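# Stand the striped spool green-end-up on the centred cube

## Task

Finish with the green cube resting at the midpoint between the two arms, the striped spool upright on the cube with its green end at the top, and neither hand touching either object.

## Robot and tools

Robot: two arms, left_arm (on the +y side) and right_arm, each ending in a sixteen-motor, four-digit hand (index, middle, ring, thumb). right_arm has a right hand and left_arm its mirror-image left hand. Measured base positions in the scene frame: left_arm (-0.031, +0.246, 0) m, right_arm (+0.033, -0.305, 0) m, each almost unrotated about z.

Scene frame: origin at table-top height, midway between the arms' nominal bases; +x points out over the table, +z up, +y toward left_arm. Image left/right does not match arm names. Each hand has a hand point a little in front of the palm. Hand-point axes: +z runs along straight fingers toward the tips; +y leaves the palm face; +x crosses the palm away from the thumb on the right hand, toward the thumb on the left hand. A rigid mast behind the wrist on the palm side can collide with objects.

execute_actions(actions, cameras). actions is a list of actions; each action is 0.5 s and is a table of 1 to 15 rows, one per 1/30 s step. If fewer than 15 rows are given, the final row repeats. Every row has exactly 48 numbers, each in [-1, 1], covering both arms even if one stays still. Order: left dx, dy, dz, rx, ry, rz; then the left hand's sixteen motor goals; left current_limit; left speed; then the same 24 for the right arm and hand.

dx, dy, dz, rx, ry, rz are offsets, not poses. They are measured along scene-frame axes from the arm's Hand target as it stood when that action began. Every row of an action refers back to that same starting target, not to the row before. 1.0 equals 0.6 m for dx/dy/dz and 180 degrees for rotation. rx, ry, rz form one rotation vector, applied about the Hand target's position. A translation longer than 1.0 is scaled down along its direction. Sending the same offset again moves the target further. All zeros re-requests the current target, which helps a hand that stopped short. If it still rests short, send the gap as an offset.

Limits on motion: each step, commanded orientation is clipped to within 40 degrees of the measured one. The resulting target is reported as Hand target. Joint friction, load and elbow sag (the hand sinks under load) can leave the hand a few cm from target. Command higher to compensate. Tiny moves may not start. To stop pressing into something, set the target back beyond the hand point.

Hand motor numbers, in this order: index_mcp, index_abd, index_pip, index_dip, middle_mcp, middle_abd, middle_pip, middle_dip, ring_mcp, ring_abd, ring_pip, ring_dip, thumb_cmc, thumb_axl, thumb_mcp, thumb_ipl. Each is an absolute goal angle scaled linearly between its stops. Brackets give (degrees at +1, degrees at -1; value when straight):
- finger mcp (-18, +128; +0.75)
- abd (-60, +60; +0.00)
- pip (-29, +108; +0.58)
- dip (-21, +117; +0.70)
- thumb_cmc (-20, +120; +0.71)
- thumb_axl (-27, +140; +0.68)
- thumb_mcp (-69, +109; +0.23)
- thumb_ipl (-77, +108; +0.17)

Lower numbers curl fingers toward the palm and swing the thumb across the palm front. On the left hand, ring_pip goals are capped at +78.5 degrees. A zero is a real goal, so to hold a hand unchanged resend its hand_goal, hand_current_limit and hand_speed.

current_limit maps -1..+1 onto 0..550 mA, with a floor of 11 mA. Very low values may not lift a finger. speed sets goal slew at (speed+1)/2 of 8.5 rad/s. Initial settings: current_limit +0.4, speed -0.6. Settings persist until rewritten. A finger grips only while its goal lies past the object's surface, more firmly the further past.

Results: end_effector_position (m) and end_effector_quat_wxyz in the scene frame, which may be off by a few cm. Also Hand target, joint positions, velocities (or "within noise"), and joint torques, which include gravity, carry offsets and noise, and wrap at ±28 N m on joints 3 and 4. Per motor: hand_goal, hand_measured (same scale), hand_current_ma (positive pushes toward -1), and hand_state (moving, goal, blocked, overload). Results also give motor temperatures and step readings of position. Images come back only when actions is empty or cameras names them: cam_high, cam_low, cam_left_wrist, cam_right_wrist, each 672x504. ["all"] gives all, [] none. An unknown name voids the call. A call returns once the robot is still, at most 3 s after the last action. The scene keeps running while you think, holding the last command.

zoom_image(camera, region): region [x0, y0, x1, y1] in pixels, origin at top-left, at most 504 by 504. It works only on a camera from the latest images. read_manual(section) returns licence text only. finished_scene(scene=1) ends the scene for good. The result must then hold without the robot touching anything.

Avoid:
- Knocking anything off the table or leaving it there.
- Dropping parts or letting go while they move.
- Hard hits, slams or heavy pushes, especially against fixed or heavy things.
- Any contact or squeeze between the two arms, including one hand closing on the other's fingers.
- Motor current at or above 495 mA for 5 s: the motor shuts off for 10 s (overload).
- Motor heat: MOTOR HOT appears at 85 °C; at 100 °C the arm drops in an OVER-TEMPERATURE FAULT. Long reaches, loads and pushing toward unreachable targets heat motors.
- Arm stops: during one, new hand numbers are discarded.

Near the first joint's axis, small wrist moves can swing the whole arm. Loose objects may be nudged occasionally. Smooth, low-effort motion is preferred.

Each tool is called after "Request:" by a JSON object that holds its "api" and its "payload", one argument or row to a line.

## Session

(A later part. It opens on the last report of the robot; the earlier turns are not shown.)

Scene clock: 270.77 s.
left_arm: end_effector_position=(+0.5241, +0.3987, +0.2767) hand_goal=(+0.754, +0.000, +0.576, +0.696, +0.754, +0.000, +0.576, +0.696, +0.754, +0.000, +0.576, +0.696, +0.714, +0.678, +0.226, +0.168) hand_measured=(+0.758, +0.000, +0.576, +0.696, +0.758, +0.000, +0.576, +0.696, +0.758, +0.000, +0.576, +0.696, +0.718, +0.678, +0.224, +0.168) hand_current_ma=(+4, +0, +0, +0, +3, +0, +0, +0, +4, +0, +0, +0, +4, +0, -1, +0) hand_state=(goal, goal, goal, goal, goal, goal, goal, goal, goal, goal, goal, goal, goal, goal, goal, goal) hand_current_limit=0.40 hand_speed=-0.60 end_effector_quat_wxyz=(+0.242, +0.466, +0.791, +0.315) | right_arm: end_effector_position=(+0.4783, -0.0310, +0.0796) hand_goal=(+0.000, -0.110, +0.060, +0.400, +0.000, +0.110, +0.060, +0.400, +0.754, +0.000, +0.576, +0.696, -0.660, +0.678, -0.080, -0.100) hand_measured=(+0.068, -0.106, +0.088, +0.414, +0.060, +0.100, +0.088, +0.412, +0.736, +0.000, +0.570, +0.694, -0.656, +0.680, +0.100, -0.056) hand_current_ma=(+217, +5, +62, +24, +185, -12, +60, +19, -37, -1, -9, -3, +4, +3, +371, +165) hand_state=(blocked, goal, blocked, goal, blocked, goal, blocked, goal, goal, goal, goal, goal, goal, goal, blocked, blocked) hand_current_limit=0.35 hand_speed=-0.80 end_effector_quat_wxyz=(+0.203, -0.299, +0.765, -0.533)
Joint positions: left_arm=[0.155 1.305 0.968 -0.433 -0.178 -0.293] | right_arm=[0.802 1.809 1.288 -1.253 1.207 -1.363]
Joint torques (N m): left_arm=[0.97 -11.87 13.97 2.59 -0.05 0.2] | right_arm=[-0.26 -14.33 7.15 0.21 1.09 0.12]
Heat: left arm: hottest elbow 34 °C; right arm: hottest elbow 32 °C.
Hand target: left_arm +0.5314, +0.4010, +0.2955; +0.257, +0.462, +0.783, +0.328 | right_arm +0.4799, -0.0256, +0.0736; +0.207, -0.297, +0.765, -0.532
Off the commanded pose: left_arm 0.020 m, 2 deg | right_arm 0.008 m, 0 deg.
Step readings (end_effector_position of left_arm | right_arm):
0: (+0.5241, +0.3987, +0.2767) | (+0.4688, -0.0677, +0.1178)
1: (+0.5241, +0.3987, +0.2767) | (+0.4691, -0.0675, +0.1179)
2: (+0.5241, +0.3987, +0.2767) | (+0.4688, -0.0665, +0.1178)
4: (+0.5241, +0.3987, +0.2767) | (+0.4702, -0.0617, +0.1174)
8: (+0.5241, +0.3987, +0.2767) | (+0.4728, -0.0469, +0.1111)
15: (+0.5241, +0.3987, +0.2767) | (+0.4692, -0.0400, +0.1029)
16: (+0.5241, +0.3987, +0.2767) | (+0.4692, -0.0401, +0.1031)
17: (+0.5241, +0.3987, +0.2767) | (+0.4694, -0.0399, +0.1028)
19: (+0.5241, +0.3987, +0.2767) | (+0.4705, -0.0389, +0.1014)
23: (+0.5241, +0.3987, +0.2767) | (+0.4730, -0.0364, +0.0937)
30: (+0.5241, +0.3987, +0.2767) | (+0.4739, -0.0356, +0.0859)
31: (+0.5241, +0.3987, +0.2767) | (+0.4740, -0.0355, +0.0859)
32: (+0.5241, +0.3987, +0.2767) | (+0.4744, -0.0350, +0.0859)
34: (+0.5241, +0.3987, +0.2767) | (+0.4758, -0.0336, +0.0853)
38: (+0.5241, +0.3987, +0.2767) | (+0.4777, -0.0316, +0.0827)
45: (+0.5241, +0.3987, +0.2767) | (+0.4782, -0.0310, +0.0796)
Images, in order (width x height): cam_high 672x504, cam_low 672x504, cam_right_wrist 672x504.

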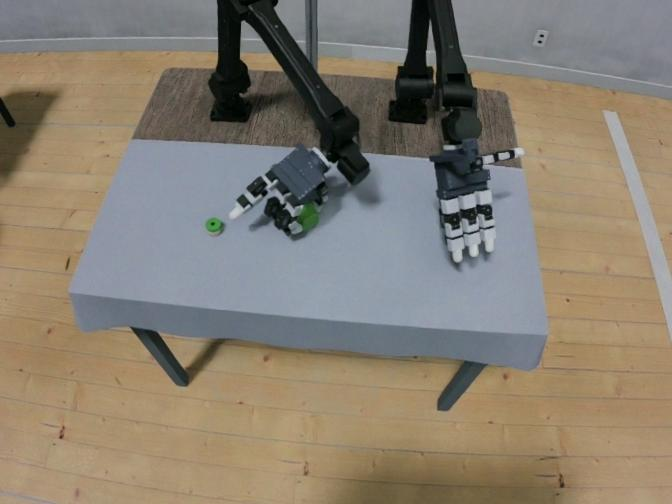

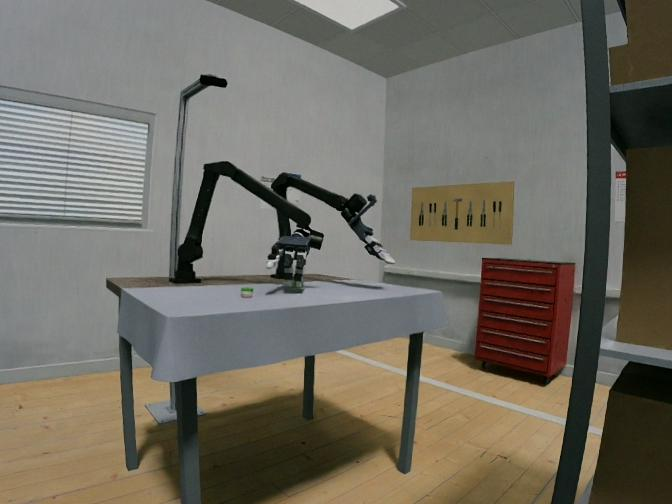

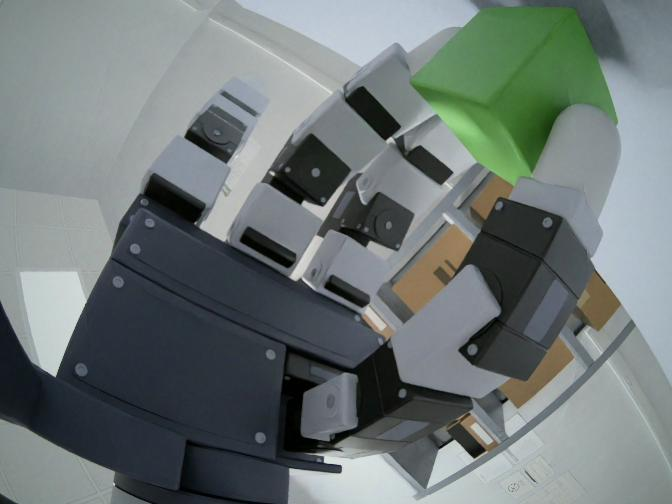

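Request:
{"api": "execute_actions", "payload": {
  "actions": [
    [[0,0,0,0,0,0,0.754,0,0.576,0.696,0.754,0,0.576,0.696,0.754,0,0.576,0.696,0.714,0.678,0.226,0.168,0.4,-0.6,0,0,-0.018,0,0,0,0.0,-0.11,0.06,0.4,0.0,0.11,0.06,0.4,0.754,0,0.576,0.696,-0.66,0.678,-0.08,-0.1,0.35,-0.8]],
    [[0,0,0,0,0,0,0.754,0,0.576,0.696,0.754,0,0.576,0.696,0.754,0,0.576,0.696,0.714,0.678,0.226,0.168,0.4,-0.6,0,0,-0.012,0,0,0,0.0,-0.11,0.06,0.4,0.0,0.11,0.06,0.4,0.754,0,0.576,0.696,-0.66,0.678,-0.08,-0.1,0.35,-0.8]]
  ],
  "cameras": ["cam_high","cam_low","cam_right_wrist"]
}}

Request:
{"api": "zoom_image", "payload": {
  "camera": "cam_low",
  "region": [230, 220, 330, 305]
}}

Scene clock: 275.57 s.
left_arm: end_effector_position=(+0.5241, +0.3987, +0.2767) hand_goal=(+0.754, +0.000, +0.576, +0.696, +0.754, +0.000, +0.576, +0.696, +0.754, +0.000, +0.576, +0.696, +0.714, +0.678, +0.226, +0.168) hand_measured=(+0.758, +0.000, +0.576, +0.696, +0.758, +0.000, +0.576, +0.696, +0.758, +0.000, +0.576, +0.696, +0.718, +0.678, +0.224, +0.168) hand_current_ma=(+4, +0, +0, +0, +3, +0, +0, +0, +4, +0, +0, +0, +4, +0, -1, +0) hand_state=(goal, goal, goal, goal, goal, goal, goal, goal, goal, goal, goal, goal, goal, goal, goal, goal) hand_current_limit=0.40 hand_speed=-0.60 end_effector_quat_wxyz=(+0.242, +0.466, +0.791, +0.315) | right_arm: end_effector_position=(+0.4796, -0.0296, +0.0631) hand_goal=(+0.000, -0.110, +0.060, +0.400, +0.000, +0.110, +0.060, +0.400, +0.754, +0.000, +0.576, +0.696, -0.660, +0.678, -0.080, -0.100) hand_measured=(+0.068, -0.106, +0.088, +0.414, +0.060, +0.100, +0.088, +0.412, +0.736, +0.000, +0.570, +0.694, -0.656, +0.680, +0.100, -0.056) hand_current_ma=(+217, +5, +62, +24, +185, -12, +60, +19, -37, -1, -9, -3, +4, +3, +371, +165) hand_state=(blocked, goal, blocked, goal, blocked, goal, blocked, goal, goal, goal, goal, goal, goal, goal, blocked, blocked) hand_current_limit=0.35 hand_speed=-0.80 end_effector_quat_wxyz=(+0.205, -0.297, +0.766, -0.532)
Joint positions: left_arm=[0.155 1.305 0.968 -0.433 -0.178 -0.293] | right_arm=[0.802 1.834 1.274 -1.21 1.207 -1.361]
Joint torques (N m): left_arm=[0.73 -11.69 13.78 2.52 -0.04 0.22] | right_arm=[-0.32 -14.51 6.63 0.2 1.1 0.11]
Heat: left arm: hottest elbow 34 °C; right arm: hottest elbow 32 °C.
Hand target: left_arm +0.5314, +0.4010, +0.2955; +0.257, +0.462, +0.783, +0.328 | right_arm +0.4799, -0.0255, +0.0555; +0.207, -0.297, +0.765, -0.532
Off the commanded pose: left_arm 0.020 m, 2 deg | right_arm 0.008 m, 0 deg.
Step readings (end_effector_position of left_arm | right_arm):
0: (+0.5241, +0.3987, +0.2767) | (+0.4783, -0.0310, +0.0796)
1: (+0.5241, +0.3987, +0.2767) | (+0.4783, -0.0309, +0.0796)
2: (+0.5241, +0.3987, +0.2767) | (+0.4787, -0.0306, +0.0794)
4: (+0.5241, +0.3987, +0.2767) | (+0.4796, -0.0296, +0.0785)
8: (+0.5241, +0.3987, +0.2767) | (+0.4800, -0.0292, +0.0743)
15: (+0.5241, +0.3987, +0.2767) | (+0.4792, -0.0300, +0.0695)
16: (+0.5241, +0.3987, +0.2767) | (+0.4792, -0.0300, +0.0695)
17: (+0.5241, +0.3987, +0.2767) | (+0.4794, -0.0298, +0.0693)
19: (+0.5241, +0.3987, +0.2767) | (+0.4801, -0.0291, +0.0689)
23: (+0.5241, +0.3987, +0.2767) | (+0.4801, -0.0291, +0.0664)
30: (+0.5241, +0.3987, +0.2767) | (+0.4796, -0.0296, +0.0631)
Images, in order (width x height): cam_high 672x504, cam_low 672x504, cam_right_wrist 672x504.

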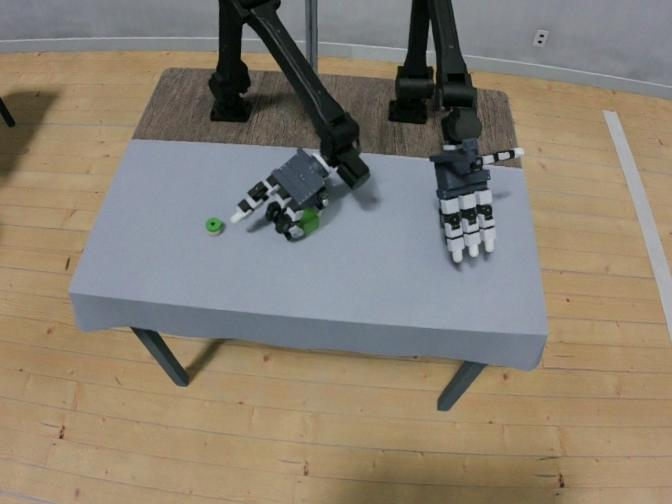

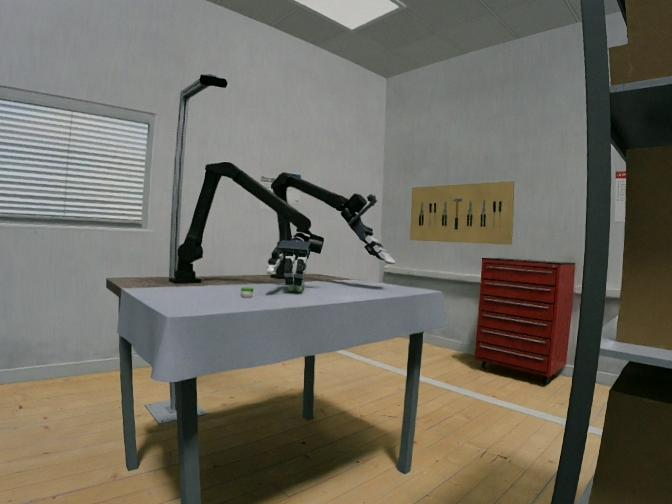

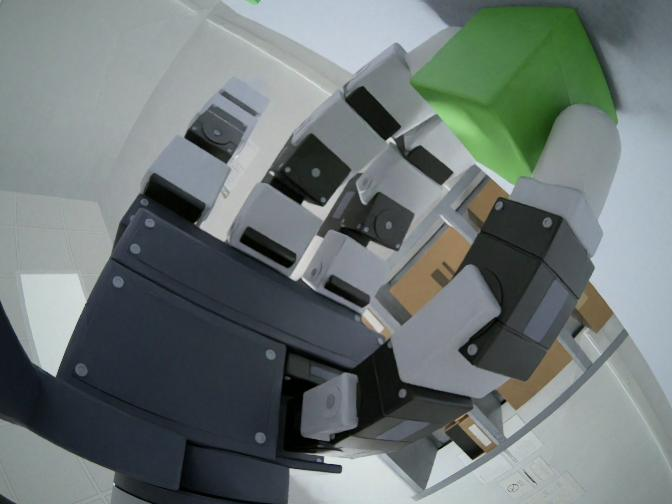

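Scaled by 5.040 from the camera's 672x504 image, which has a finer 960x720 frame.

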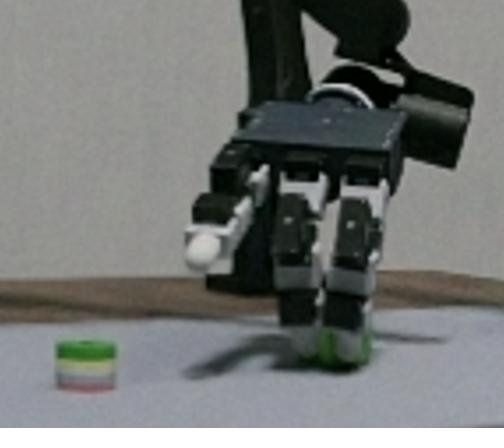

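Request:
{"api": "execute_actions", "payload": {
  "actions": [
    [[0,0,0,0,0,0,0.754,0,0.576,0.696,0.754,0,0.576,0.696,0.754,0,0.576,0.696,0.714,0.678,0.226,0.168,0.4,-0.6,0,-0.01,-0.012,0,0,0,0.0,-0.11,0.06,0.4,0.0,0.11,0.06,0.4,0.754,0,0.576,0.696,-0.66,0.678,-0.08,-0.1,0.35,-0.8]],
    [[0,0,0,0,0,0,0.754,0,0.576,0.696,0.754,0,0.576,0.696,0.754,0,0.576,0.696,0.714,0.678,0.226,0.168,0.4,-0.6,0,0,0,0,0,0,0.08,-0.11,0.066,0.406,0.08,0.11,0.066,0.406,0.754,0,0.576,0.696,-0.66,0.678,0.1,-0.04,0.3,-0.9]],
    [[0,0,0,0,0,0,0.754,0,0.576,0.696,0.754,0,0.576,0.696,0.754,0,0.576,0.696,0.714,0.678,0.226,0.168,0.4,-0.6,0,0,0,0,0,0,0.2,-0.11,0.066,0.406,0.2,0.11,0.066,0.406,0.754,0,0.576,0.696,-0.66,0.678,0.226,0.06,0.3,-0.85]]
  ],
  "cameras": ["cam_high","cam_low","cam_right_wrist"]
}}

Request:
{"api": "zoom_image", "payload": {
  "camera": "cam_low",
  "region": [230, 220, 330, 305]
}}

Request:
{"api": "zoom_image", "payload": {
  "camera": "cam_high",
  "region": [190, 160, 350, 280]
}}

Scene clock: 282.80 s.
left_arm: end_effector_position=(+0.5241, +0.3987, +0.2767) hand_goal=(+0.754, +0.000, +0.576, +0.696, +0.754, +0.000, +0.576, +0.696, +0.754, +0.000, +0.576, +0.696, +0.714, +0.678, +0.226, +0.168) hand_measured=(+0.758, +0.000, +0.576, +0.696, +0.758, +0.000, +0.576, +0.696, +0.758, +0.000, +0.576, +0.696, +0.718, +0.678, +0.224, +0.168) hand_current_ma=(+4, +0, +0, +0, +3, +0, +0, +0, +4, +0, +0, +0, +4, +0, -1, +0) hand_state=(goal, goal, goal, goal, goal, goal, goal, goal, goal, goal, goal, goal, goal, goal, goal, goal) hand_current_limit=0.40 hand_speed=-0.60 end_effector_quat_wxyz=(+0.242, +0.466, +0.791, +0.315) | right_arm: end_effector_position=(+0.4797, -0.0304, +0.0562) hand_goal=(+0.200, -0.110, +0.066, +0.406, +0.200, +0.110, +0.066, +0.406, +0.754, +0.000, +0.576, +0.696, -0.660, +0.678, +0.226, +0.060) hand_measured=(+0.190, -0.106, +0.070, +0.410, +0.186, +0.102, +0.068, +0.408, +0.736, +0.000, +0.570, +0.694, -0.656, +0.680, +0.220, +0.058) hand_current_ma=(-15, +3, +6, +5, -25, -9, +2, +3, -37, -1, -9, -3, +4, +3, -9, -3) hand_state=(goal, goal, goal, goal, goal, goal, goal, goal, goal, goal, goal, goal, goal, goal, goal, goal) hand_current_limit=0.30 hand_speed=-0.85 end_effector_quat_wxyz=(+0.212, -0.294, +0.766, -0.531)
Joint positions: left_arm=[0.155 1.305 0.968 -0.433 -0.178 -0.293] | right_arm=[0.802 1.834 1.251 -1.165 1.212 -1.369]
Joint torques (N m): left_arm=[0.67 -12.22 13.83 2.56 -0.04 0.23] | right_arm=[-0.85 -14.51 6.41 0.21 0.95 -0.02]
Heat: left arm: hottest elbow 34 °C; right arm: hottest elbow 32 °C.
Hand target: left_arm +0.5314, +0.4010, +0.2955; +0.257, +0.462, +0.783, +0.328 | right_arm +0.4799, -0.0315, +0.0483; +0.207, -0.297, +0.765, -0.532
Off the commanded pose: left_arm 0.020 m, 2 deg | right_arm 0.008 m, 1 deg.
Step readings (end_effector_position of left_arm | right_arm):
0: (+0.5241, +0.3987, +0.2767) | (+0.4796, -0.0296, +0.0631)
1: (+0.5241, +0.3987, +0.2767) | (+0.4796, -0.0296, +0.0629)
2: (+0.5241, +0.3987, +0.2767) | (+0.4798, -0.0294, +0.0624)
4: (+0.5241, +0.3987, +0.2767) | (+0.4799, -0.0293, +0.0605)
8: (+0.5241, +0.3987, +0.2767) | (+0.4809, -0.0289, +0.0594)
15: (+0.5241, +0.3987, +0.2767) | (+0.4812, -0.0288, +0.0592)
16: (+0.5241, +0.3987, +0.2767) | (+0.4813, -0.0288, +0.0592)
17: (+0.5241, +0.3987, +0.2767) | (+0.4812, -0.0288, +0.0592)
19: (+0.5241, +0.3987, +0.2767) | (+0.4812, -0.0288, +0.0591)
23: (+0.5241, +0.3987, +0.2767) | (+0.4812, -0.0288, +0.0583)
30: (+0.5241, +0.3987, +0.2767) | (+0.4804, -0.0297, +0.0570)
31: (+0.5241, +0.3987, +0.2767) | (+0.4804, -0.0297, +0.0570)
32: (+0.5241, +0.3987, +0.2767) | (+0.4804, -0.0297, +0.0570)
34: (+0.5241, +0.3987, +0.2767) | (+0.4801, -0.0299, +0.0567)
38: (+0.5241, +0.3987, +0.2767) | (+0.4797, -0.0304, +0.0562)
45: (+0.5241, +0.3987, +0.2767) | (+0.4797, -0.0304, +0.0562)
Images, in order (width x height): cam_high 672x504, cam_low 672x504, cam_right_wrist 672x504.

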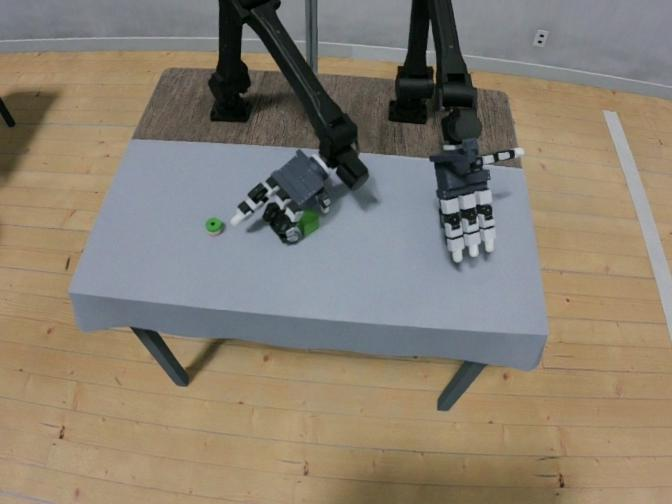

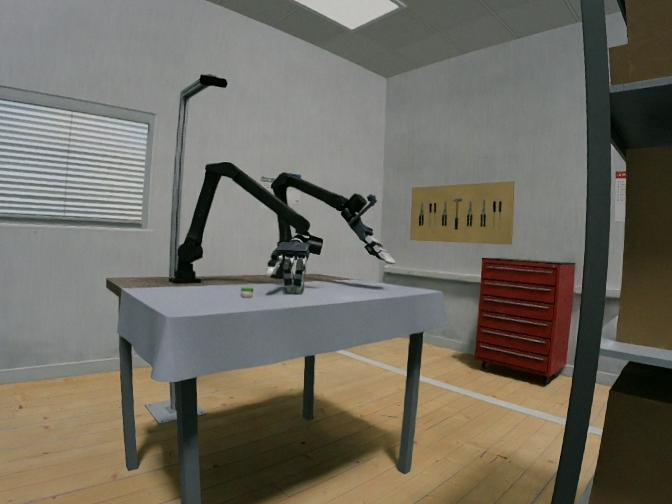

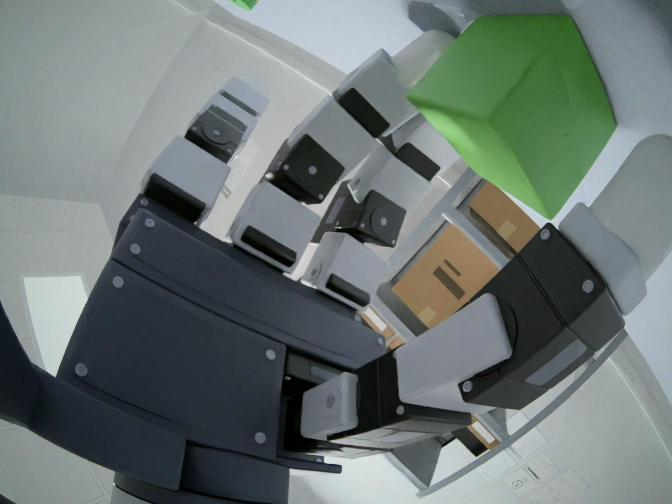

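Scaled by 5.040 from the camera's 672x504 image, which has a finer 960x720 frame.

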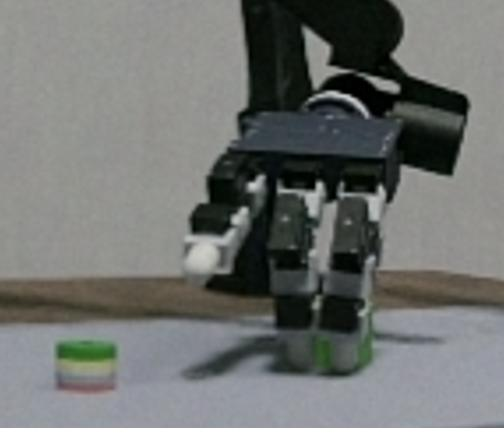

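Scaled by 3.150 from the camera's 672x504 image, which has a finer 960x720 frame.

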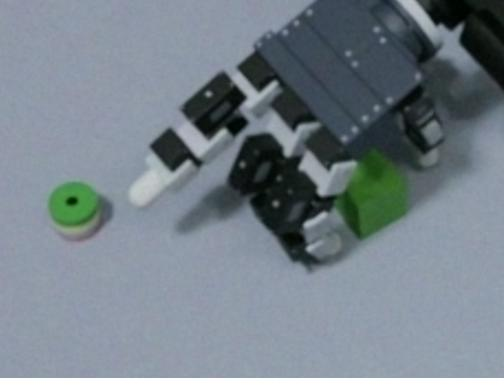

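Request:
{"api": "execute_actions", "payload": {
  "actions": [
    [[0,0,0,0,0,0,0.754,0,0.576,0.696,0.754,0,0.576,0.696,0.754,0,0.576,0.696,0.714,0.678,0.226,0.168,0.4,-0.6,0,0.004,0.06,0,0,0,0.22,-0.11,0.066,0.406,0.22,0.11,0.066,0.406,0.754,0,0.576,0.696,-0.66,0.678,0.226,0.06,0.3,-0.7]],
    [[0,0,0,0,0,0,0.754,0,0.576,0.696,0.754,0,0.576,0.696,0.754,0,0.576,0.696,0.714,0.678,0.226,0.168,0.4,-0.6,0,0,0.09,0,0,0,0.22,-0.11,0.066,0.406,0.22,0.11,0.066,0.406,0.754,0,0.576,0.696,-0.66,0.678,0.226,0.06,0.3,-0.7]],
    [[0,0,0,0,0,0,0.754,0,0.576,0.696,0.754,0,0.576,0.696,0.754,0,0.576,0.696,0.714,0.678,0.226,0.168,0.4,-0.6,0,-0.07,0.03,0,0,-0.0194,0.22,-0.11,0.066,0.406,0.22,0.11,0.066,0.406,0.754,0,0.576,0.696,-0.62,0.678,0.226,0.06,0.3,-0.7]],
    [[0,0,0,0,0,0,0.754,0,0.576,0.696,0.754,0,0.576,0.696,0.754,0,0.576,0.696,0.714,0.678,0.226,0.168,0.4,-0.6,0,-0.09,0,0,0,-0.0194,0.22,-0.11,0.066,0.406,0.22,0.11,0.066,0.406,0.754,0,0.576,0.696,-0.62,0.678,0.226,0.06,0.3,-0.7]],
    [[0,0,0,0,0,0,0.754,0,0.576,0.696,0.754,0,0.576,0.696,0.754,0,0.576,0.696,0.714,0.678,0.226,0.168,0.4,-0.6,0.03,-0.09,0,0,0,-0.0194,0.22,-0.11,0.066,0.406,0.22,0.11,0.066,0.406,0.754,0,0.576,0.696,-0.62,0.678,0.226,0.06,0.3,-0.7]]
  ],
  "cameras": ["cam_high","cam_low","cam_right_wrist"]
}}

Request:
{"api": "zoom_image", "payload": {
  "camera": "cam_high",
  "region": [270, 180, 350, 240]
}}

Request:
{"api": "zoom_image", "payload": {
  "camera": "cam_high",
  "region": [180, 160, 300, 250]
}}

Request:
{"api": "zoom_image", "payload": {
  "camera": "cam_low",
  "region": [210, 210, 330, 310]
}}

Scene clock: 291.20 s.
left_arm: end_effector_position=(+0.5241, +0.3987, +0.2767) hand_goal=(+0.754, +0.000, +0.576, +0.696, +0.754, +0.000, +0.576, +0.696, +0.754, +0.000, +0.576, +0.696, +0.714, +0.678, +0.226, +0.168) hand_measured=(+0.758, +0.000, +0.576, +0.696, +0.758, +0.000, +0.576, +0.696, +0.758, +0.000, +0.576, +0.696, +0.718, +0.678, +0.224, +0.168) hand_current_ma=(+4, +0, +0, +0, +3, +0, +0, +0, +4, +0, +0, +0, +4, +0, -1, +0) hand_state=(goal, goal, goal, goal, goal, goal, goal, goal, goal, goal, goal, goal, goal, goal, goal, goal) hand_current_limit=0.40 hand_speed=-0.60 end_effector_quat_wxyz=(+0.242, +0.466, +0.791, +0.315) | right_arm: end_effector_position=(+0.4974, -0.1803, +0.1503) hand_goal=(+0.220, -0.110, +0.066, +0.406, +0.220, +0.110, +0.066, +0.406, +0.754, +0.000, +0.576, +0.696, -0.620, +0.678, +0.226, +0.060) hand_measured=(+0.212, -0.106, +0.070, +0.410, +0.208, +0.102, +0.068, +0.408, +0.736, +0.000, +0.570, +0.694, -0.620, +0.680, +0.222, +0.058) hand_current_ma=(-10, +3, +4, +4, -20, -8, +1, +3, -37, -1, -9, -3, +0, +3, -5, -3) hand_state=(goal, goal, goal, goal, goal, goal, goal, goal, goal, goal, goal, goal, goal, goal, goal, goal) hand_current_limit=0.30 hand_speed=-0.70 end_effector_quat_wxyz=(+0.149, -0.228, +0.788, -0.552)
Joint positions: left_arm=[0.155 1.305 0.968 -0.433 -0.178 -0.293] | right_arm=[0.535 1.565 1.176 -1.18 1.218 -1.59]
Joint torques (N m): left_arm=[0.91 -12.16 13.85 2.59 -0.04 0.2] | right_arm=[-0.56 -14.15 7.28 0.55 1.06 -0.03]
Heat: left arm: hottest elbow 34 °C; right arm: hottest elbow 31 °C.
Hand target: left_arm +0.5314, +0.4010, +0.2955; +0.257, +0.462, +0.783, +0.328 | right_arm +0.4979, -0.1791, +0.1564; +0.157, -0.226, +0.789, -0.549
Off the commanded pose: left_arm 0.020 m, 2 deg | right_arm 0.006 m, 1 deg.
Step readings (end_effector_position of left_arm | right_arm):
0: (+0.5241, +0.3987, +0.2767) | (+0.4797, -0.0304, +0.0562)
1: (+0.5241, +0.3987, +0.2767) | (+0.4797, -0.0304, +0.0562)
2: (+0.5241, +0.3987, +0.2767) | (+0.4793, -0.0307, +0.0562)
4: (+0.5241, +0.3987, +0.2767) | (+0.4770, -0.0331, +0.0566)
8: (+0.5241, +0.3987, +0.2767) | (+0.4725, -0.0378, +0.0594)
15: (+0.5241, +0.3987, +0.2767) | (+0.4708, -0.0396, +0.0659)
16: (+0.5241, +0.3987, +0.2767) | (+0.4711, -0.0393, +0.0669)
17: (+0.5241, +0.3987, +0.2767) | (+0.4706, -0.0397, +0.0686)
19: (+0.5241, +0.3987, +0.2767) | (+0.4687, -0.0414, +0.0757)
23: (+0.5241, +0.3987, +0.2767) | (+0.4699, -0.0400, +0.1029)
30: (+0.5241, +0.3987, +0.2767) | (+0.4745, -0.0352, +0.1310)
31: (+0.5241, +0.3987, +0.2767) | (+0.4741, -0.0356, +0.1310)
32: (+0.5241, +0.3987, +0.2767) | (+0.4736, -0.0369, +0.1310)
34: (+0.5241, +0.3987, +0.2767) | (+0.4733, -0.0414, +0.1326)
38: (+0.5241, +0.3987, +0.2767) | (+0.4771, -0.0572, +0.1411)
45: (+0.5241, +0.3987, +0.2767) | (+0.4809, -0.0681, +0.1535)
46: (+0.5241, +0.3987, +0.2767) | (+0.4807, -0.0685, +0.1533)
47: (+0.5241, +0.3987, +0.2767) | (+0.4805, -0.0720, +0.1522)
49: (+0.5241, +0.3987, +0.2767) | (+0.4764, -0.0821, +0.1486)
53: (+0.5241, +0.3987, +0.2767) | (+0.4734, -0.1117, +0.1450)
60: (+0.5241, +0.3987, +0.2767) | (+0.4796, -0.1249, +0.1517)
61: (+0.5241, +0.3987, +0.2767) | (+0.4799, -0.1248, +0.1521)
62: (+0.5241, +0.3987, +0.2767) | (+0.4812, -0.1275, +0.1520)
64: (+0.5241, +0.3987, +0.2767) | (+0.4839, -0.1344, +0.1505)
68: (+0.5241, +0.3987, +0.2767) | (+0.4916, -0.1640, +0.1488)
75: (+0.5241, +0.3987, +0.2767) | (+0.4982, -0.1801, +0.1509)
Images, in order (width x height): cam_high 672x504, cam_low 672x504, cam_right_wrist 672x504.

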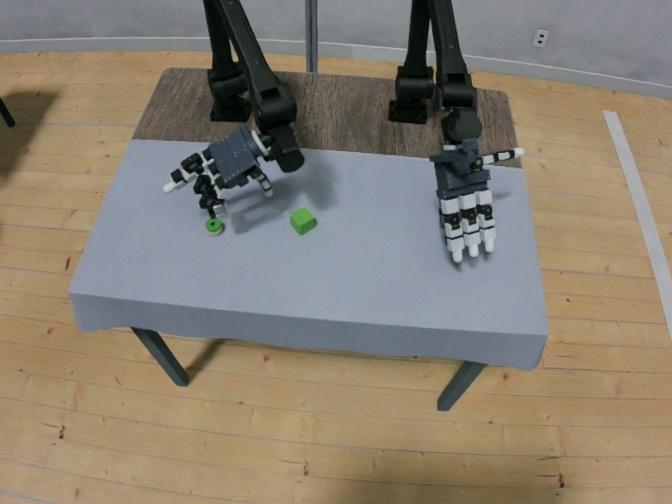

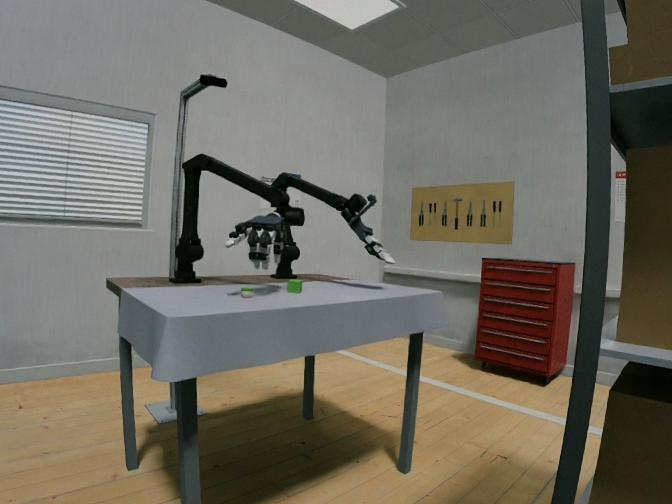

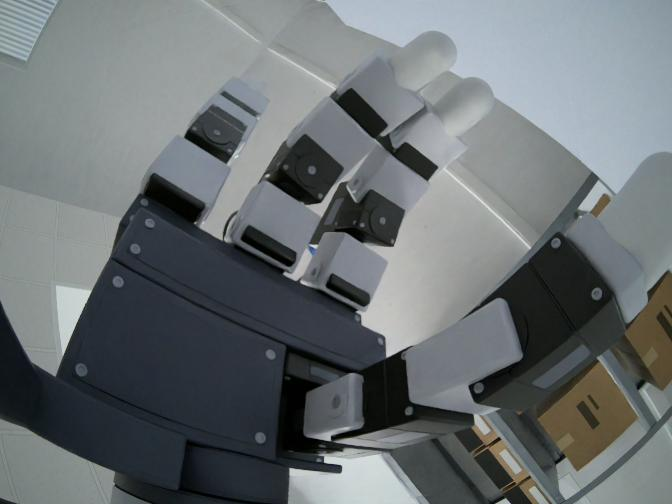

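Scaled by 6.300 from the camera's 672x504 image, which has a finer 960x720 frame.

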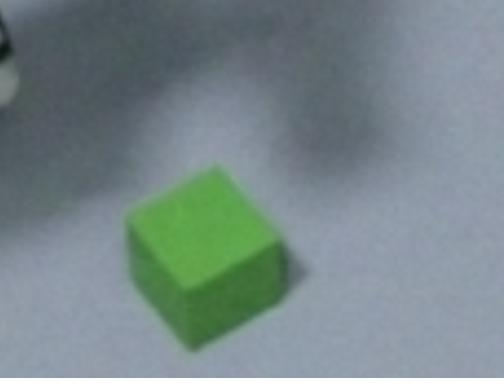

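Scaled by 4.200 from the camera's 672x504 image, which has a finer 960x720 frame.

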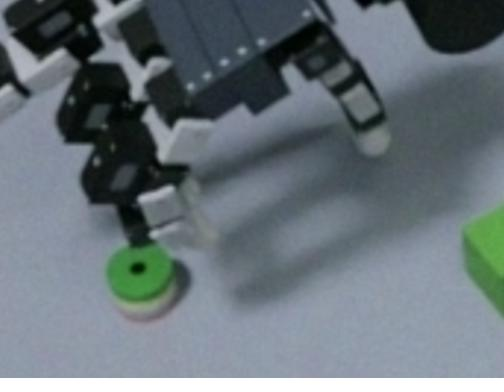

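Scaled by 4.200 from the camera's 672x504 image, which has a finer 960x720 frame.

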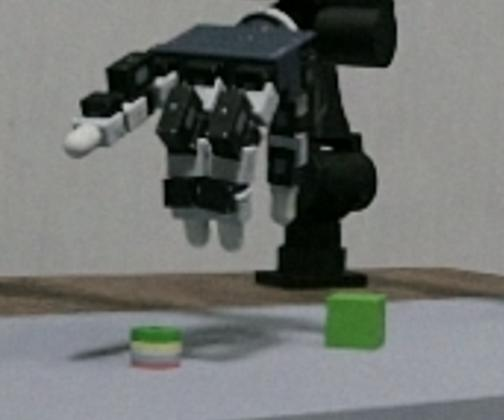

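Request:
{"api": "zoom_image", "payload": {
  "camera": "cam_high",
  "region": [180, 50, 460, 250]
}}

Request:
{"api": "zoom_image", "payload": {
  "camera": "cam_low",
  "region": [100, 240, 460, 330]
}}

Scaled by 1.800 from the camera's 672x504 image, which has a finer 960x720 frame.

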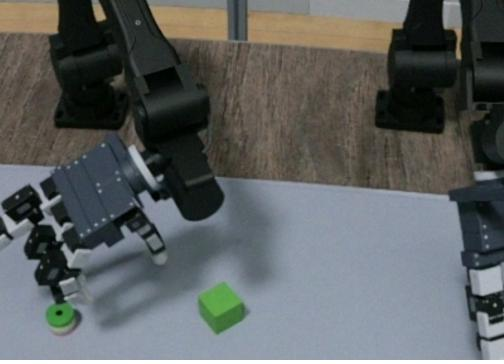

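Scaled by 1.400 from the camera's 672x504 image, which has a finer 960x720 frame.

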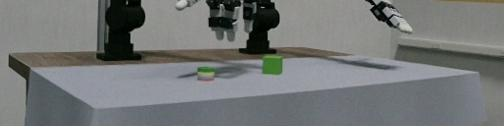

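Request:
{"api": "execute_actions", "payload": {
  "actions": [
    [[0,0,0,0,0,0,0.754,0,0.576,0.696,0.754,0,0.576,0.696,0.754,0,0.576,0.696,0.714,0.678,0.226,0.168,0.4,-0.6,-0.01,0.082,0,0,0,0.0194,0.2,-0.11,0.066,0.406,0.2,0.11,0.066,0.406,0.754,0,0.576,0.696,-0.66,0.678,0.226,0.06,0.3,-0.7]],
    [[0,0,0,0,0,0,0.754,0,0.576,0.696,0.754,0,0.576,0.696,0.754,0,0.576,0.696,0.714,0.678,0.226,0.168,0.4,-0.6,-0.01,0.082,0,0,0,0.0194,0.2,-0.11,0.066,0.406,0.2,0.11,0.066,0.406,0.754,0,0.576,0.696,-0.66,0.678,0.226,0.06,0.3,-0.7]],
    [[0,0,0,0,0,0,0.754,0,0.576,0.696,0.754,0,0.576,0.696,0.754,0,0.576,0.696,0.714,0.678,0.226,0.168,0.4,-0.6,-0.01,0.082,0,0,0,0.0194,0.2,-0.11,0.066,0.406,0.2,0.11,0.066,0.406,0.754,0,0.576,0.696,-0.66,0.678,0.226,0.06,0.3,-0.7]],
    [[0,0,0,0,0,0,0.754,0,0.576,0.696,0.754,0,0.576,0.696,0.754,0,0.576,0.696,0.714,0.678,0.226,0.168,0.4,-0.6,0,0,-0.07,0,0,0,0.2,-0.11,0.066,0.406,0.2,0.11,0.066,0.406,0.754,0,0.576,0.696,-0.66,0.678,0.226,0.06,0.3,-0.7]]
  ],
  "cameras": ["cam_high","cam_right_wrist"]
}}

Request:
{"api": "zoom_image", "payload": {
  "camera": "cam_high",
  "region": [240, 160, 360, 250]
}}

Scene clock: 346.37 s.
left_arm: end_effector_position=(+0.5241, +0.3987, +0.2767) hand_goal=(+0.754, +0.000, +0.576, +0.696, +0.754, +0.000, +0.576, +0.696, +0.754, +0.000, +0.576, +0.696, +0.714, +0.678, +0.226, +0.168) hand_measured=(+0.758, +0.000, +0.576, +0.696, +0.758, +0.000, +0.576, +0.696, +0.758, +0.000, +0.576, +0.696, +0.718, +0.678, +0.224, +0.168) hand_current_ma=(+4, +0, +0, +0, +3, +0, +0, +0, +4, +0, +0, +0, +4, +0, -1, +0) hand_state=(goal, goal, goal, goal, goal, goal, goal, goal, goal, goal, goal, goal, goal, goal, goal, goal) hand_current_limit=0.40 hand_speed=-0.60 end_effector_quat_wxyz=(+0.242, +0.466, +0.791, +0.315) | right_arm: end_effector_position=(+0.4772, -0.0339, +0.1202) hand_goal=(+0.200, -0.110, +0.066, +0.406, +0.200, +0.110, +0.066, +0.406, +0.754, +0.000, +0.576, +0.696, -0.660, +0.678, +0.226, +0.060) hand_measured=(+0.198, -0.106, +0.070, +0.410, +0.194, +0.102, +0.068, +0.408, +0.736, +0.000, +0.570, +0.694, -0.658, +0.680, +0.222, +0.058) hand_current_ma=(-1, +3, +4, +4, -7, -8, +1, +2, -36, -1, -9, -3, +2, +3, -5, -3) hand_state=(goal, goal, goal, goal, goal, goal, goal, goal, goal, goal, goal, goal, goal, goal, goal, goal) hand_current_limit=0.30 hand_speed=-0.70 end_effector_quat_wxyz=(+0.206, -0.300, +0.764, -0.533)
Joint positions: left_arm=[0.155 1.305 0.968 -0.433 -0.178 -0.293] | right_arm=[0.8 1.748 1.321 -1.325 1.211 -1.384]
Joint torques (N m): left_arm=[0.67 -11.75 13.86 2.52 -0.03 0.23] | right_arm=[-0.79 -14.27 7.3 0.21 1.02 0.11]
Heat: left arm: hottest elbow 35 °C; right arm: hottest elbow 31 °C.
Hand target: left_arm +0.5314, +0.4010, +0.2955; +0.257, +0.462, +0.783, +0.328 | right_arm +0.4800, -0.0316, +0.1144; +0.207, -0.297, +0.765, -0.532
Off the commanded pose: left_arm 0.020 m, 2 deg | right_arm 0.007 m, 0 deg.
Step readings (end_effector_position of left_arm | right_arm):
0: (+0.5241, +0.3987, +0.2767) | (+0.4974, -0.1803, +0.1503)
1: (+0.5241, +0.3987, +0.2767) | (+0.4974, -0.1803, +0.1503)
2: (+0.5241, +0.3987, +0.2767) | (+0.4969, -0.1787, +0.1503)
4: (+0.5241, +0.3987, +0.2767) | (+0.4936, -0.1734, +0.1503)
8: (+0.5241, +0.3987, +0.2767) | (+0.4828, -0.1513, +0.1502)
15: (+0.5241, +0.3987, +0.2767) | (+0.4803, -0.1382, +0.1504)
16: (+0.5241, +0.3987, +0.2767) | (+0.4805, -0.1381, +0.1506)
17: (+0.5241, +0.3987, +0.2767) | (+0.4799, -0.1358, +0.1508)
19: (+0.5241, +0.3987, +0.2767) | (+0.4796, -0.1298, +0.1514)
23: (+0.5241, +0.3987, +0.2767) | (+0.4773, -0.1038, +0.1515)
30: (+0.5241, +0.3987, +0.2767) | (+0.4748, -0.0897, +0.1500)
31: (+0.5241, +0.3987, +0.2767) | (+0.4749, -0.0897, +0.1501)
32: (+0.5241, +0.3987, +0.2767) | (+0.4745, -0.0873, +0.1505)
34: (+0.5241, +0.3987, +0.2767) | (+0.4750, -0.0811, +0.1519)
38: (+0.5241, +0.3987, +0.2767) | (+0.4737, -0.0552, +0.1533)
45: (+0.5241, +0.3987, +0.2767) | (+0.4700, -0.0410, +0.1508)
46: (+0.5241, +0.3987, +0.2767) | (+0.4700, -0.0411, +0.1505)
47: (+0.5241, +0.3987, +0.2767) | (+0.4704, -0.0407, +0.1497)
49: (+0.5241, +0.3987, +0.2767) | (+0.4729, -0.0382, +0.1470)
53: (+0.5241, +0.3987, +0.2767) | (+0.4771, -0.0339, +0.1342)
60: (+0.5241, +0.3987, +0.2767) | (+0.4768, -0.0343, +0.1202)
Images, in order (width x height): cam_high 672x504, cam_right_wrist 672x504.

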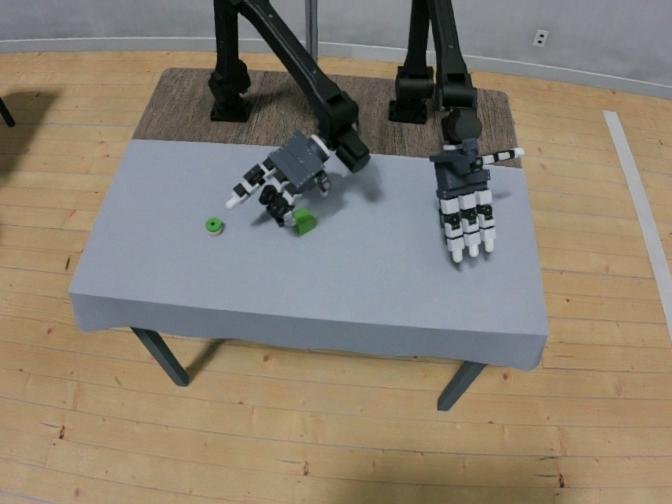

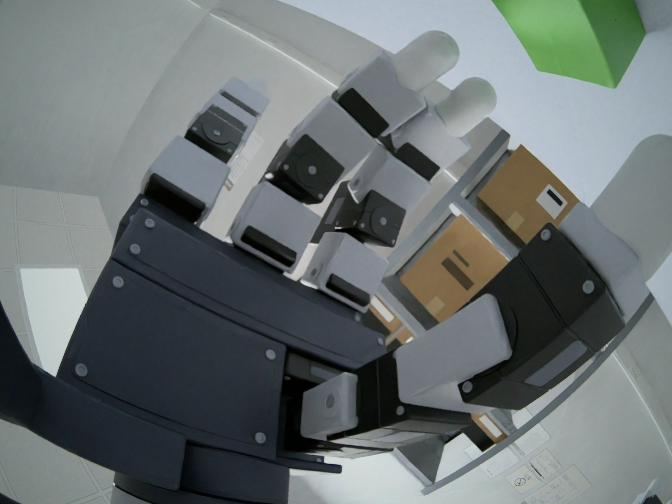

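Scaled by 4.200 from the camera's 672x504 image, which has a finer 960x720 frame.

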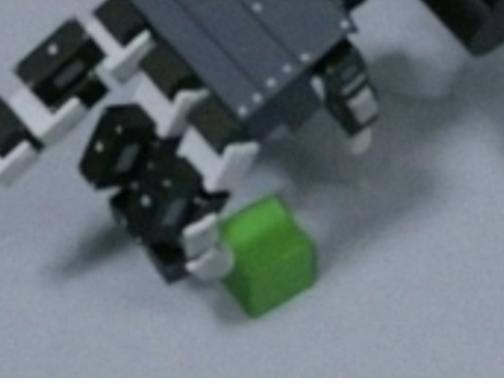

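Request:
{"api": "execute_actions", "payload": {
  "actions": [
    [[0,0,0,0,0,0,0.754,0,0.576,0.696,0.754,0,0.576,0.696,0.754,0,0.576,0.696,0.714,0.678,0.226,0.168,0.4,-0.6,0,0,-0.06,0,0,0,0.2,-0.11,0.066,0.406,0.2,0.11,0.066,0.406,0.754,0,0.576,0.696,-0.66,0.678,0.226,0.06,0.3,-0.7]],
    [[0,0,0,0,0,0,0.754,0,0.576,0.696,0.754,0,0.576,0.696,0.754,0,0.576,0.696,0.714,0.678,0.226,0.168,0.4,-0.6,0,0,-0.046,0,0,0,0.2,-0.11,0.066,0.406,0.2,0.11,0.066,0.406,0.754,0,0.576,0.696,-0.66,0.678,0.226,0.06,0.3,-0.7]],
    [[0,0,0,0,0,0,0.754,0,0.576,0.696,0.754,0,0.576,0.696,0.754,0,0.576,0.696,0.714,0.678,0.226,0.168,0.4,-0.6,-0.02,0.02,0,0,0,0,0.2,-0.11,0.066,0.406,0.2,0.11,0.066,0.406,0.754,0,0.576,0.696,-0.66,0.678,0.226,0.06,0.3,-0.7]],
    [[0,0,0,0,0,0,0.754,0,0.576,0.696,0.754,0,0.576,0.696,0.754,0,0.576,0.696,0.714,0.678,0.226,0.168,0.4,-0.6,-0.02,0.02,0,0,0,0,0.2,-0.11,0.066,0.406,0.2,0.11,0.066,0.406,0.754,0,0.576,0.696,-0.66,0.678,0.226,0.06,0.3,-0.7]]
  ],
  "cameras": ["cam_high","cam_right_wrist"]
}}

Request:
{"api": "zoom_image", "payload": {
  "camera": "cam_high",
  "region": [240, 160, 360, 250]
}}

Scene clock: 353.77 s.
left_arm: end_effector_position=(+0.5241, +0.3987, +0.2767) hand_goal=(+0.754, +0.000, +0.576, +0.696, +0.754, +0.000, +0.576, +0.696, +0.754, +0.000, +0.576, +0.696, +0.714, +0.678, +0.226, +0.168) hand_measured=(+0.758, +0.000, +0.576, +0.696, +0.758, +0.000, +0.576, +0.696, +0.758, +0.000, +0.576, +0.696, +0.718, +0.678, +0.224, +0.168) hand_current_ma=(+4, +0, +0, +0, +3, +0, +0, +0, +4, +0, +0, +0, +4, +0, -1, +0) hand_state=(goal, goal, goal, goal, goal, goal, goal, goal, goal, goal, goal, goal, goal, goal, goal, goal) hand_current_limit=0.40 hand_speed=-0.60 end_effector_quat_wxyz=(+0.242, +0.466, +0.791, +0.315) | right_arm: end_effector_position=(+0.4530, -0.0221, +0.0536) hand_goal=(+0.200, -0.110, +0.066, +0.406, +0.200, +0.110, +0.066, +0.406, +0.754, +0.000, +0.576, +0.696, -0.660, +0.678, +0.226, +0.060) hand_measured=(+0.210, -0.106, +0.072, +0.410, +0.196, +0.104, +0.068, +0.408, +0.736, +0.000, +0.570, +0.694, -0.658, +0.680, +0.222, +0.058) hand_current_ma=(+15, +3, +7, +4, -6, -7, +1, +2, -36, -1, -9, -3, +2, +3, -5, -3) hand_state=(goal, goal, goal, goal, goal, goal, goal, goal, goal, goal, goal, goal, goal, goal, goal, goal) hand_current_limit=0.30 hand_speed=-0.70 end_effector_quat_wxyz=(+0.204, -0.296, +0.764, -0.536)
Joint positions: left_arm=[0.155 1.305 0.968 -0.433 -0.178 -0.293] | right_arm=[0.855 1.851 1.259 -1.325 1.198 -1.207]
Joint torques (N m): left_arm=[0.97 -11.75 13.83 2.5 -0.04 0.2] | right_arm=[0.15 -13.51 8.85 -0.75 0.71 0.12]
Heat: left arm: hottest elbow 35 °C; right arm: hottest elbow 31 °C.
Hand target: left_arm +0.5314, +0.4010, +0.2955; +0.257, +0.462, +0.783, +0.328 | right_arm +0.4559, -0.0076, +0.0508; +0.207, -0.297, +0.765, -0.532
Off the commanded pose: left_arm 0.020 m, 2 deg | right_arm 0.015 m, 1 deg.
Step readings (end_effector_position of left_arm | right_arm):
0: (+0.5241, +0.3987, +0.2767) | (+0.4772, -0.0339, +0.1202)
1: (+0.5241, +0.3987, +0.2767) | (+0.4774, -0.0337, +0.1202)
2: (+0.5241, +0.3987, +0.2767) | (+0.4779, -0.0331, +0.1192)
4: (+0.5241, +0.3987, +0.2767) | (+0.4785, -0.0325, +0.1151)
8: (+0.5241, +0.3987, +0.2767) | (+0.4778, -0.0333, +0.0990)
15: (+0.5241, +0.3987, +0.2767) | (+0.4771, -0.0341, +0.0834)
16: (+0.5241, +0.3987, +0.2767) | (+0.4773, -0.0338, +0.0834)
17: (+0.5241, +0.3987, +0.2767) | (+0.4782, -0.0329, +0.0833)
19: (+0.5241, +0.3987, +0.2767) | (+0.4794, -0.0316, +0.0810)
23: (+0.5241, +0.3987, +0.2767) | (+0.4792, -0.0319, +0.0699)
30: (+0.5241, +0.3987, +0.2767) | (+0.4780, -0.0331, +0.0579)
31: (+0.5241, +0.3987, +0.2767) | (+0.4780, -0.0330, +0.0579)
32: (+0.5241, +0.3987, +0.2767) | (+0.4780, -0.0329, +0.0580)
34: (+0.5241, +0.3987, +0.2767) | (+0.4757, -0.0316, +0.0580)
38: (+0.5241, +0.3987, +0.2767) | (+0.4707, -0.0312, +0.0573)
45: (+0.5241, +0.3987, +0.2767) | (+0.4666, -0.0284, +0.0550)
46: (+0.5241, +0.3987, +0.2767) | (+0.4664, -0.0284, +0.0548)
47: (+0.5241, +0.3987, +0.2767) | (+0.4650, -0.0281, +0.0544)
49: (+0.5241, +0.3987, +0.2767) | (+0.4617, -0.0287, +0.0541)
53: (+0.5241, +0.3987, +0.2767) | (+0.4555, -0.0251, +0.0537)
60: (+0.5241, +0.3987, +0.2767) | (+0.4529, -0.0221, +0.0535)
Images, in order (width x height): cam_high 672x504, cam_right_wrist 672x504.

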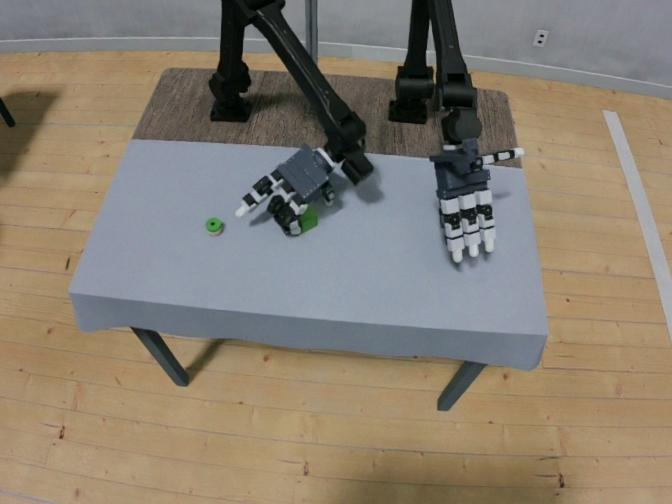

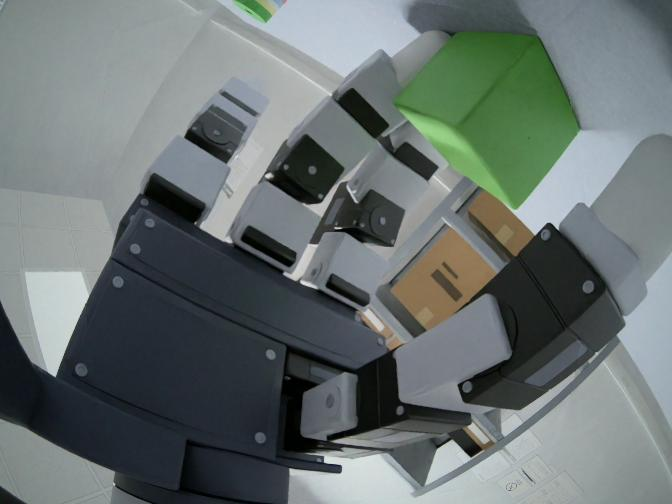

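Scaled by 4.200 from the camera's 672x504 image, which has a finer 960x720 frame.

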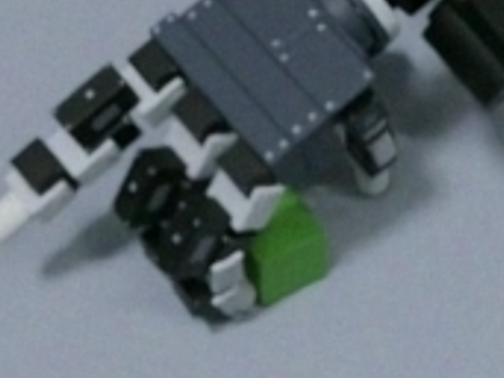

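Request:
{"api": "execute_actions", "payload": {
  "actions": [
    [[0,0,0,0,0,0,0.754,0,0.576,0.696,0.754,0,0.576,0.696,0.754,0,0.576,0.696,0.714,0.678,0.226,0.168,0.4,-0.6,0.0,0.02,0,0,0,0,0.2,-0.11,0.066,0.406,0.2,0.11,0.066,0.406,0.754,0,0.576,0.696,-0.66,0.678,0.226,0.06,0.3,-0.7]]
  ],
  "cameras": ["cam_high"]
}}

Request:
{"api": "zoom_image", "payload": {
  "camera": "cam_high",
  "region": [240, 160, 360, 250]
}}

Scene clock: 356.70 s.
left_arm: end_effector_position=(+0.5241, +0.3987, +0.2767) hand_goal=(+0.754, +0.000, +0.576, +0.696, +0.754, +0.000, +0.576, +0.696, +0.754, +0.000, +0.576, +0.696, +0.714, +0.678, +0.226, +0.168) hand_measured=(+0.758, +0.000, +0.576, +0.696, +0.758, +0.000, +0.576, +0.696, +0.758, +0.000, +0.576, +0.696, +0.718, +0.678, +0.224, +0.168) hand_current_ma=(+4, +0, +0, +0, +3, +0, +0, +0, +4, +0, +0, +0, +4, +0, -1, +0) hand_state=(goal, goal, goal, goal, goal, goal, goal, goal, goal, goal, goal, goal, goal, goal, goal, goal) hand_current_limit=0.40 hand_speed=-0.60 end_effector_quat_wxyz=(+0.242, +0.466, +0.791, +0.315) | right_arm: end_effector_position=(+0.4528, -0.0145, +0.0535) hand_goal=(+0.200, -0.110, +0.066, +0.406, +0.200, +0.110, +0.066, +0.406, +0.754, +0.000, +0.576, +0.696, -0.660, +0.678, +0.226, +0.060) hand_measured=(+0.214, -0.112, +0.074, +0.410, +0.198, +0.102, +0.068, +0.408, +0.736, +0.000, +0.570, +0.694, -0.658, +0.680, +0.222, +0.058) hand_current_ma=(+28, -2, +11, +4, -2, -11, +1, +2, -36, -1, -9, -3, +2, +3, -5, -3) hand_state=(goal, goal, goal, goal, goal, goal, goal, goal, goal, goal, goal, goal, goal, goal, goal, goal) hand_current_limit=0.30 hand_speed=-0.70 end_effector_quat_wxyz=(+0.198, -0.299, +0.762, -0.539)
Joint positions: left_arm=[0.155 1.305 0.968 -0.433 -0.178 -0.293] | right_arm=[0.865 1.877 1.295 -1.379 1.193 -1.175]
Joint torques (N m): left_arm=[0.85 -11.75 13.83 2.58 -0.05 0.2] | right_arm=[0.73 -13.63 9.16 -0.62 0.66 0.2]
Heat: left arm: hottest elbow 35 °C; right arm: hottest elbow 31 °C.
Hand target: left_arm +0.5314, +0.4010, +0.2955; +0.257, +0.462, +0.783, +0.328 | right_arm +0.4559, +0.0044, +0.0507; +0.207, -0.297, +0.765, -0.532
Off the commanded pose: left_arm 0.020 m, 2 deg | right_arm 0.019 m, 1 deg.
Step readings (end_effector_position of left_arm | right_arm):
0: (+0.5241, +0.3987, +0.2767) | (+0.4530, -0.0221, +0.0534)
1: (+0.5241, +0.3987, +0.2767) | (+0.4529, -0.0219, +0.0536)
2: (+0.5241, +0.3987, +0.2767) | (+0.4529, -0.0216, +0.0538)
4: (+0.5241, +0.3987, +0.2767) | (+0.4530, -0.0199, +0.0536)
8: (+0.5241, +0.3987, +0.2767) | (+0.4529, -0.0164, +0.0535)
15: (+0.5241, +0.3987, +0.2767) | (+0.4529, -0.0144, +0.0537)
Images, in order (width x height): cam_high 672x504.

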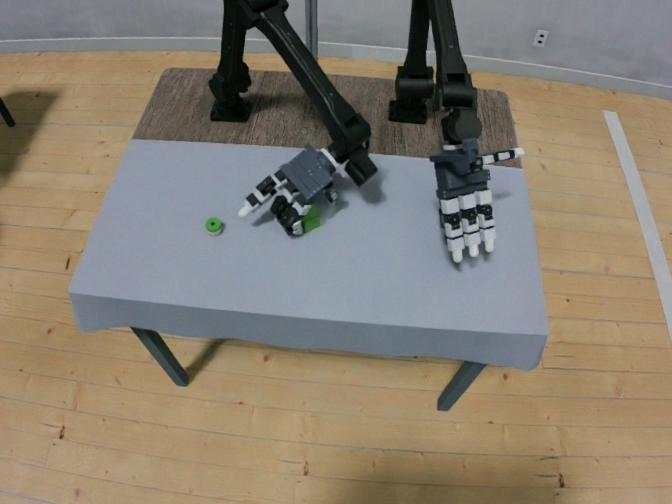

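Scaled by 4.200 from the camera's 672x504 image, which has a finer 960x720 frame.

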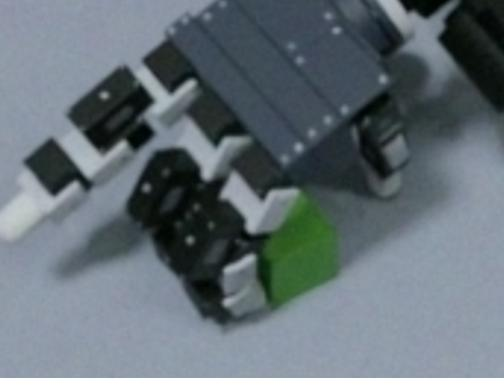

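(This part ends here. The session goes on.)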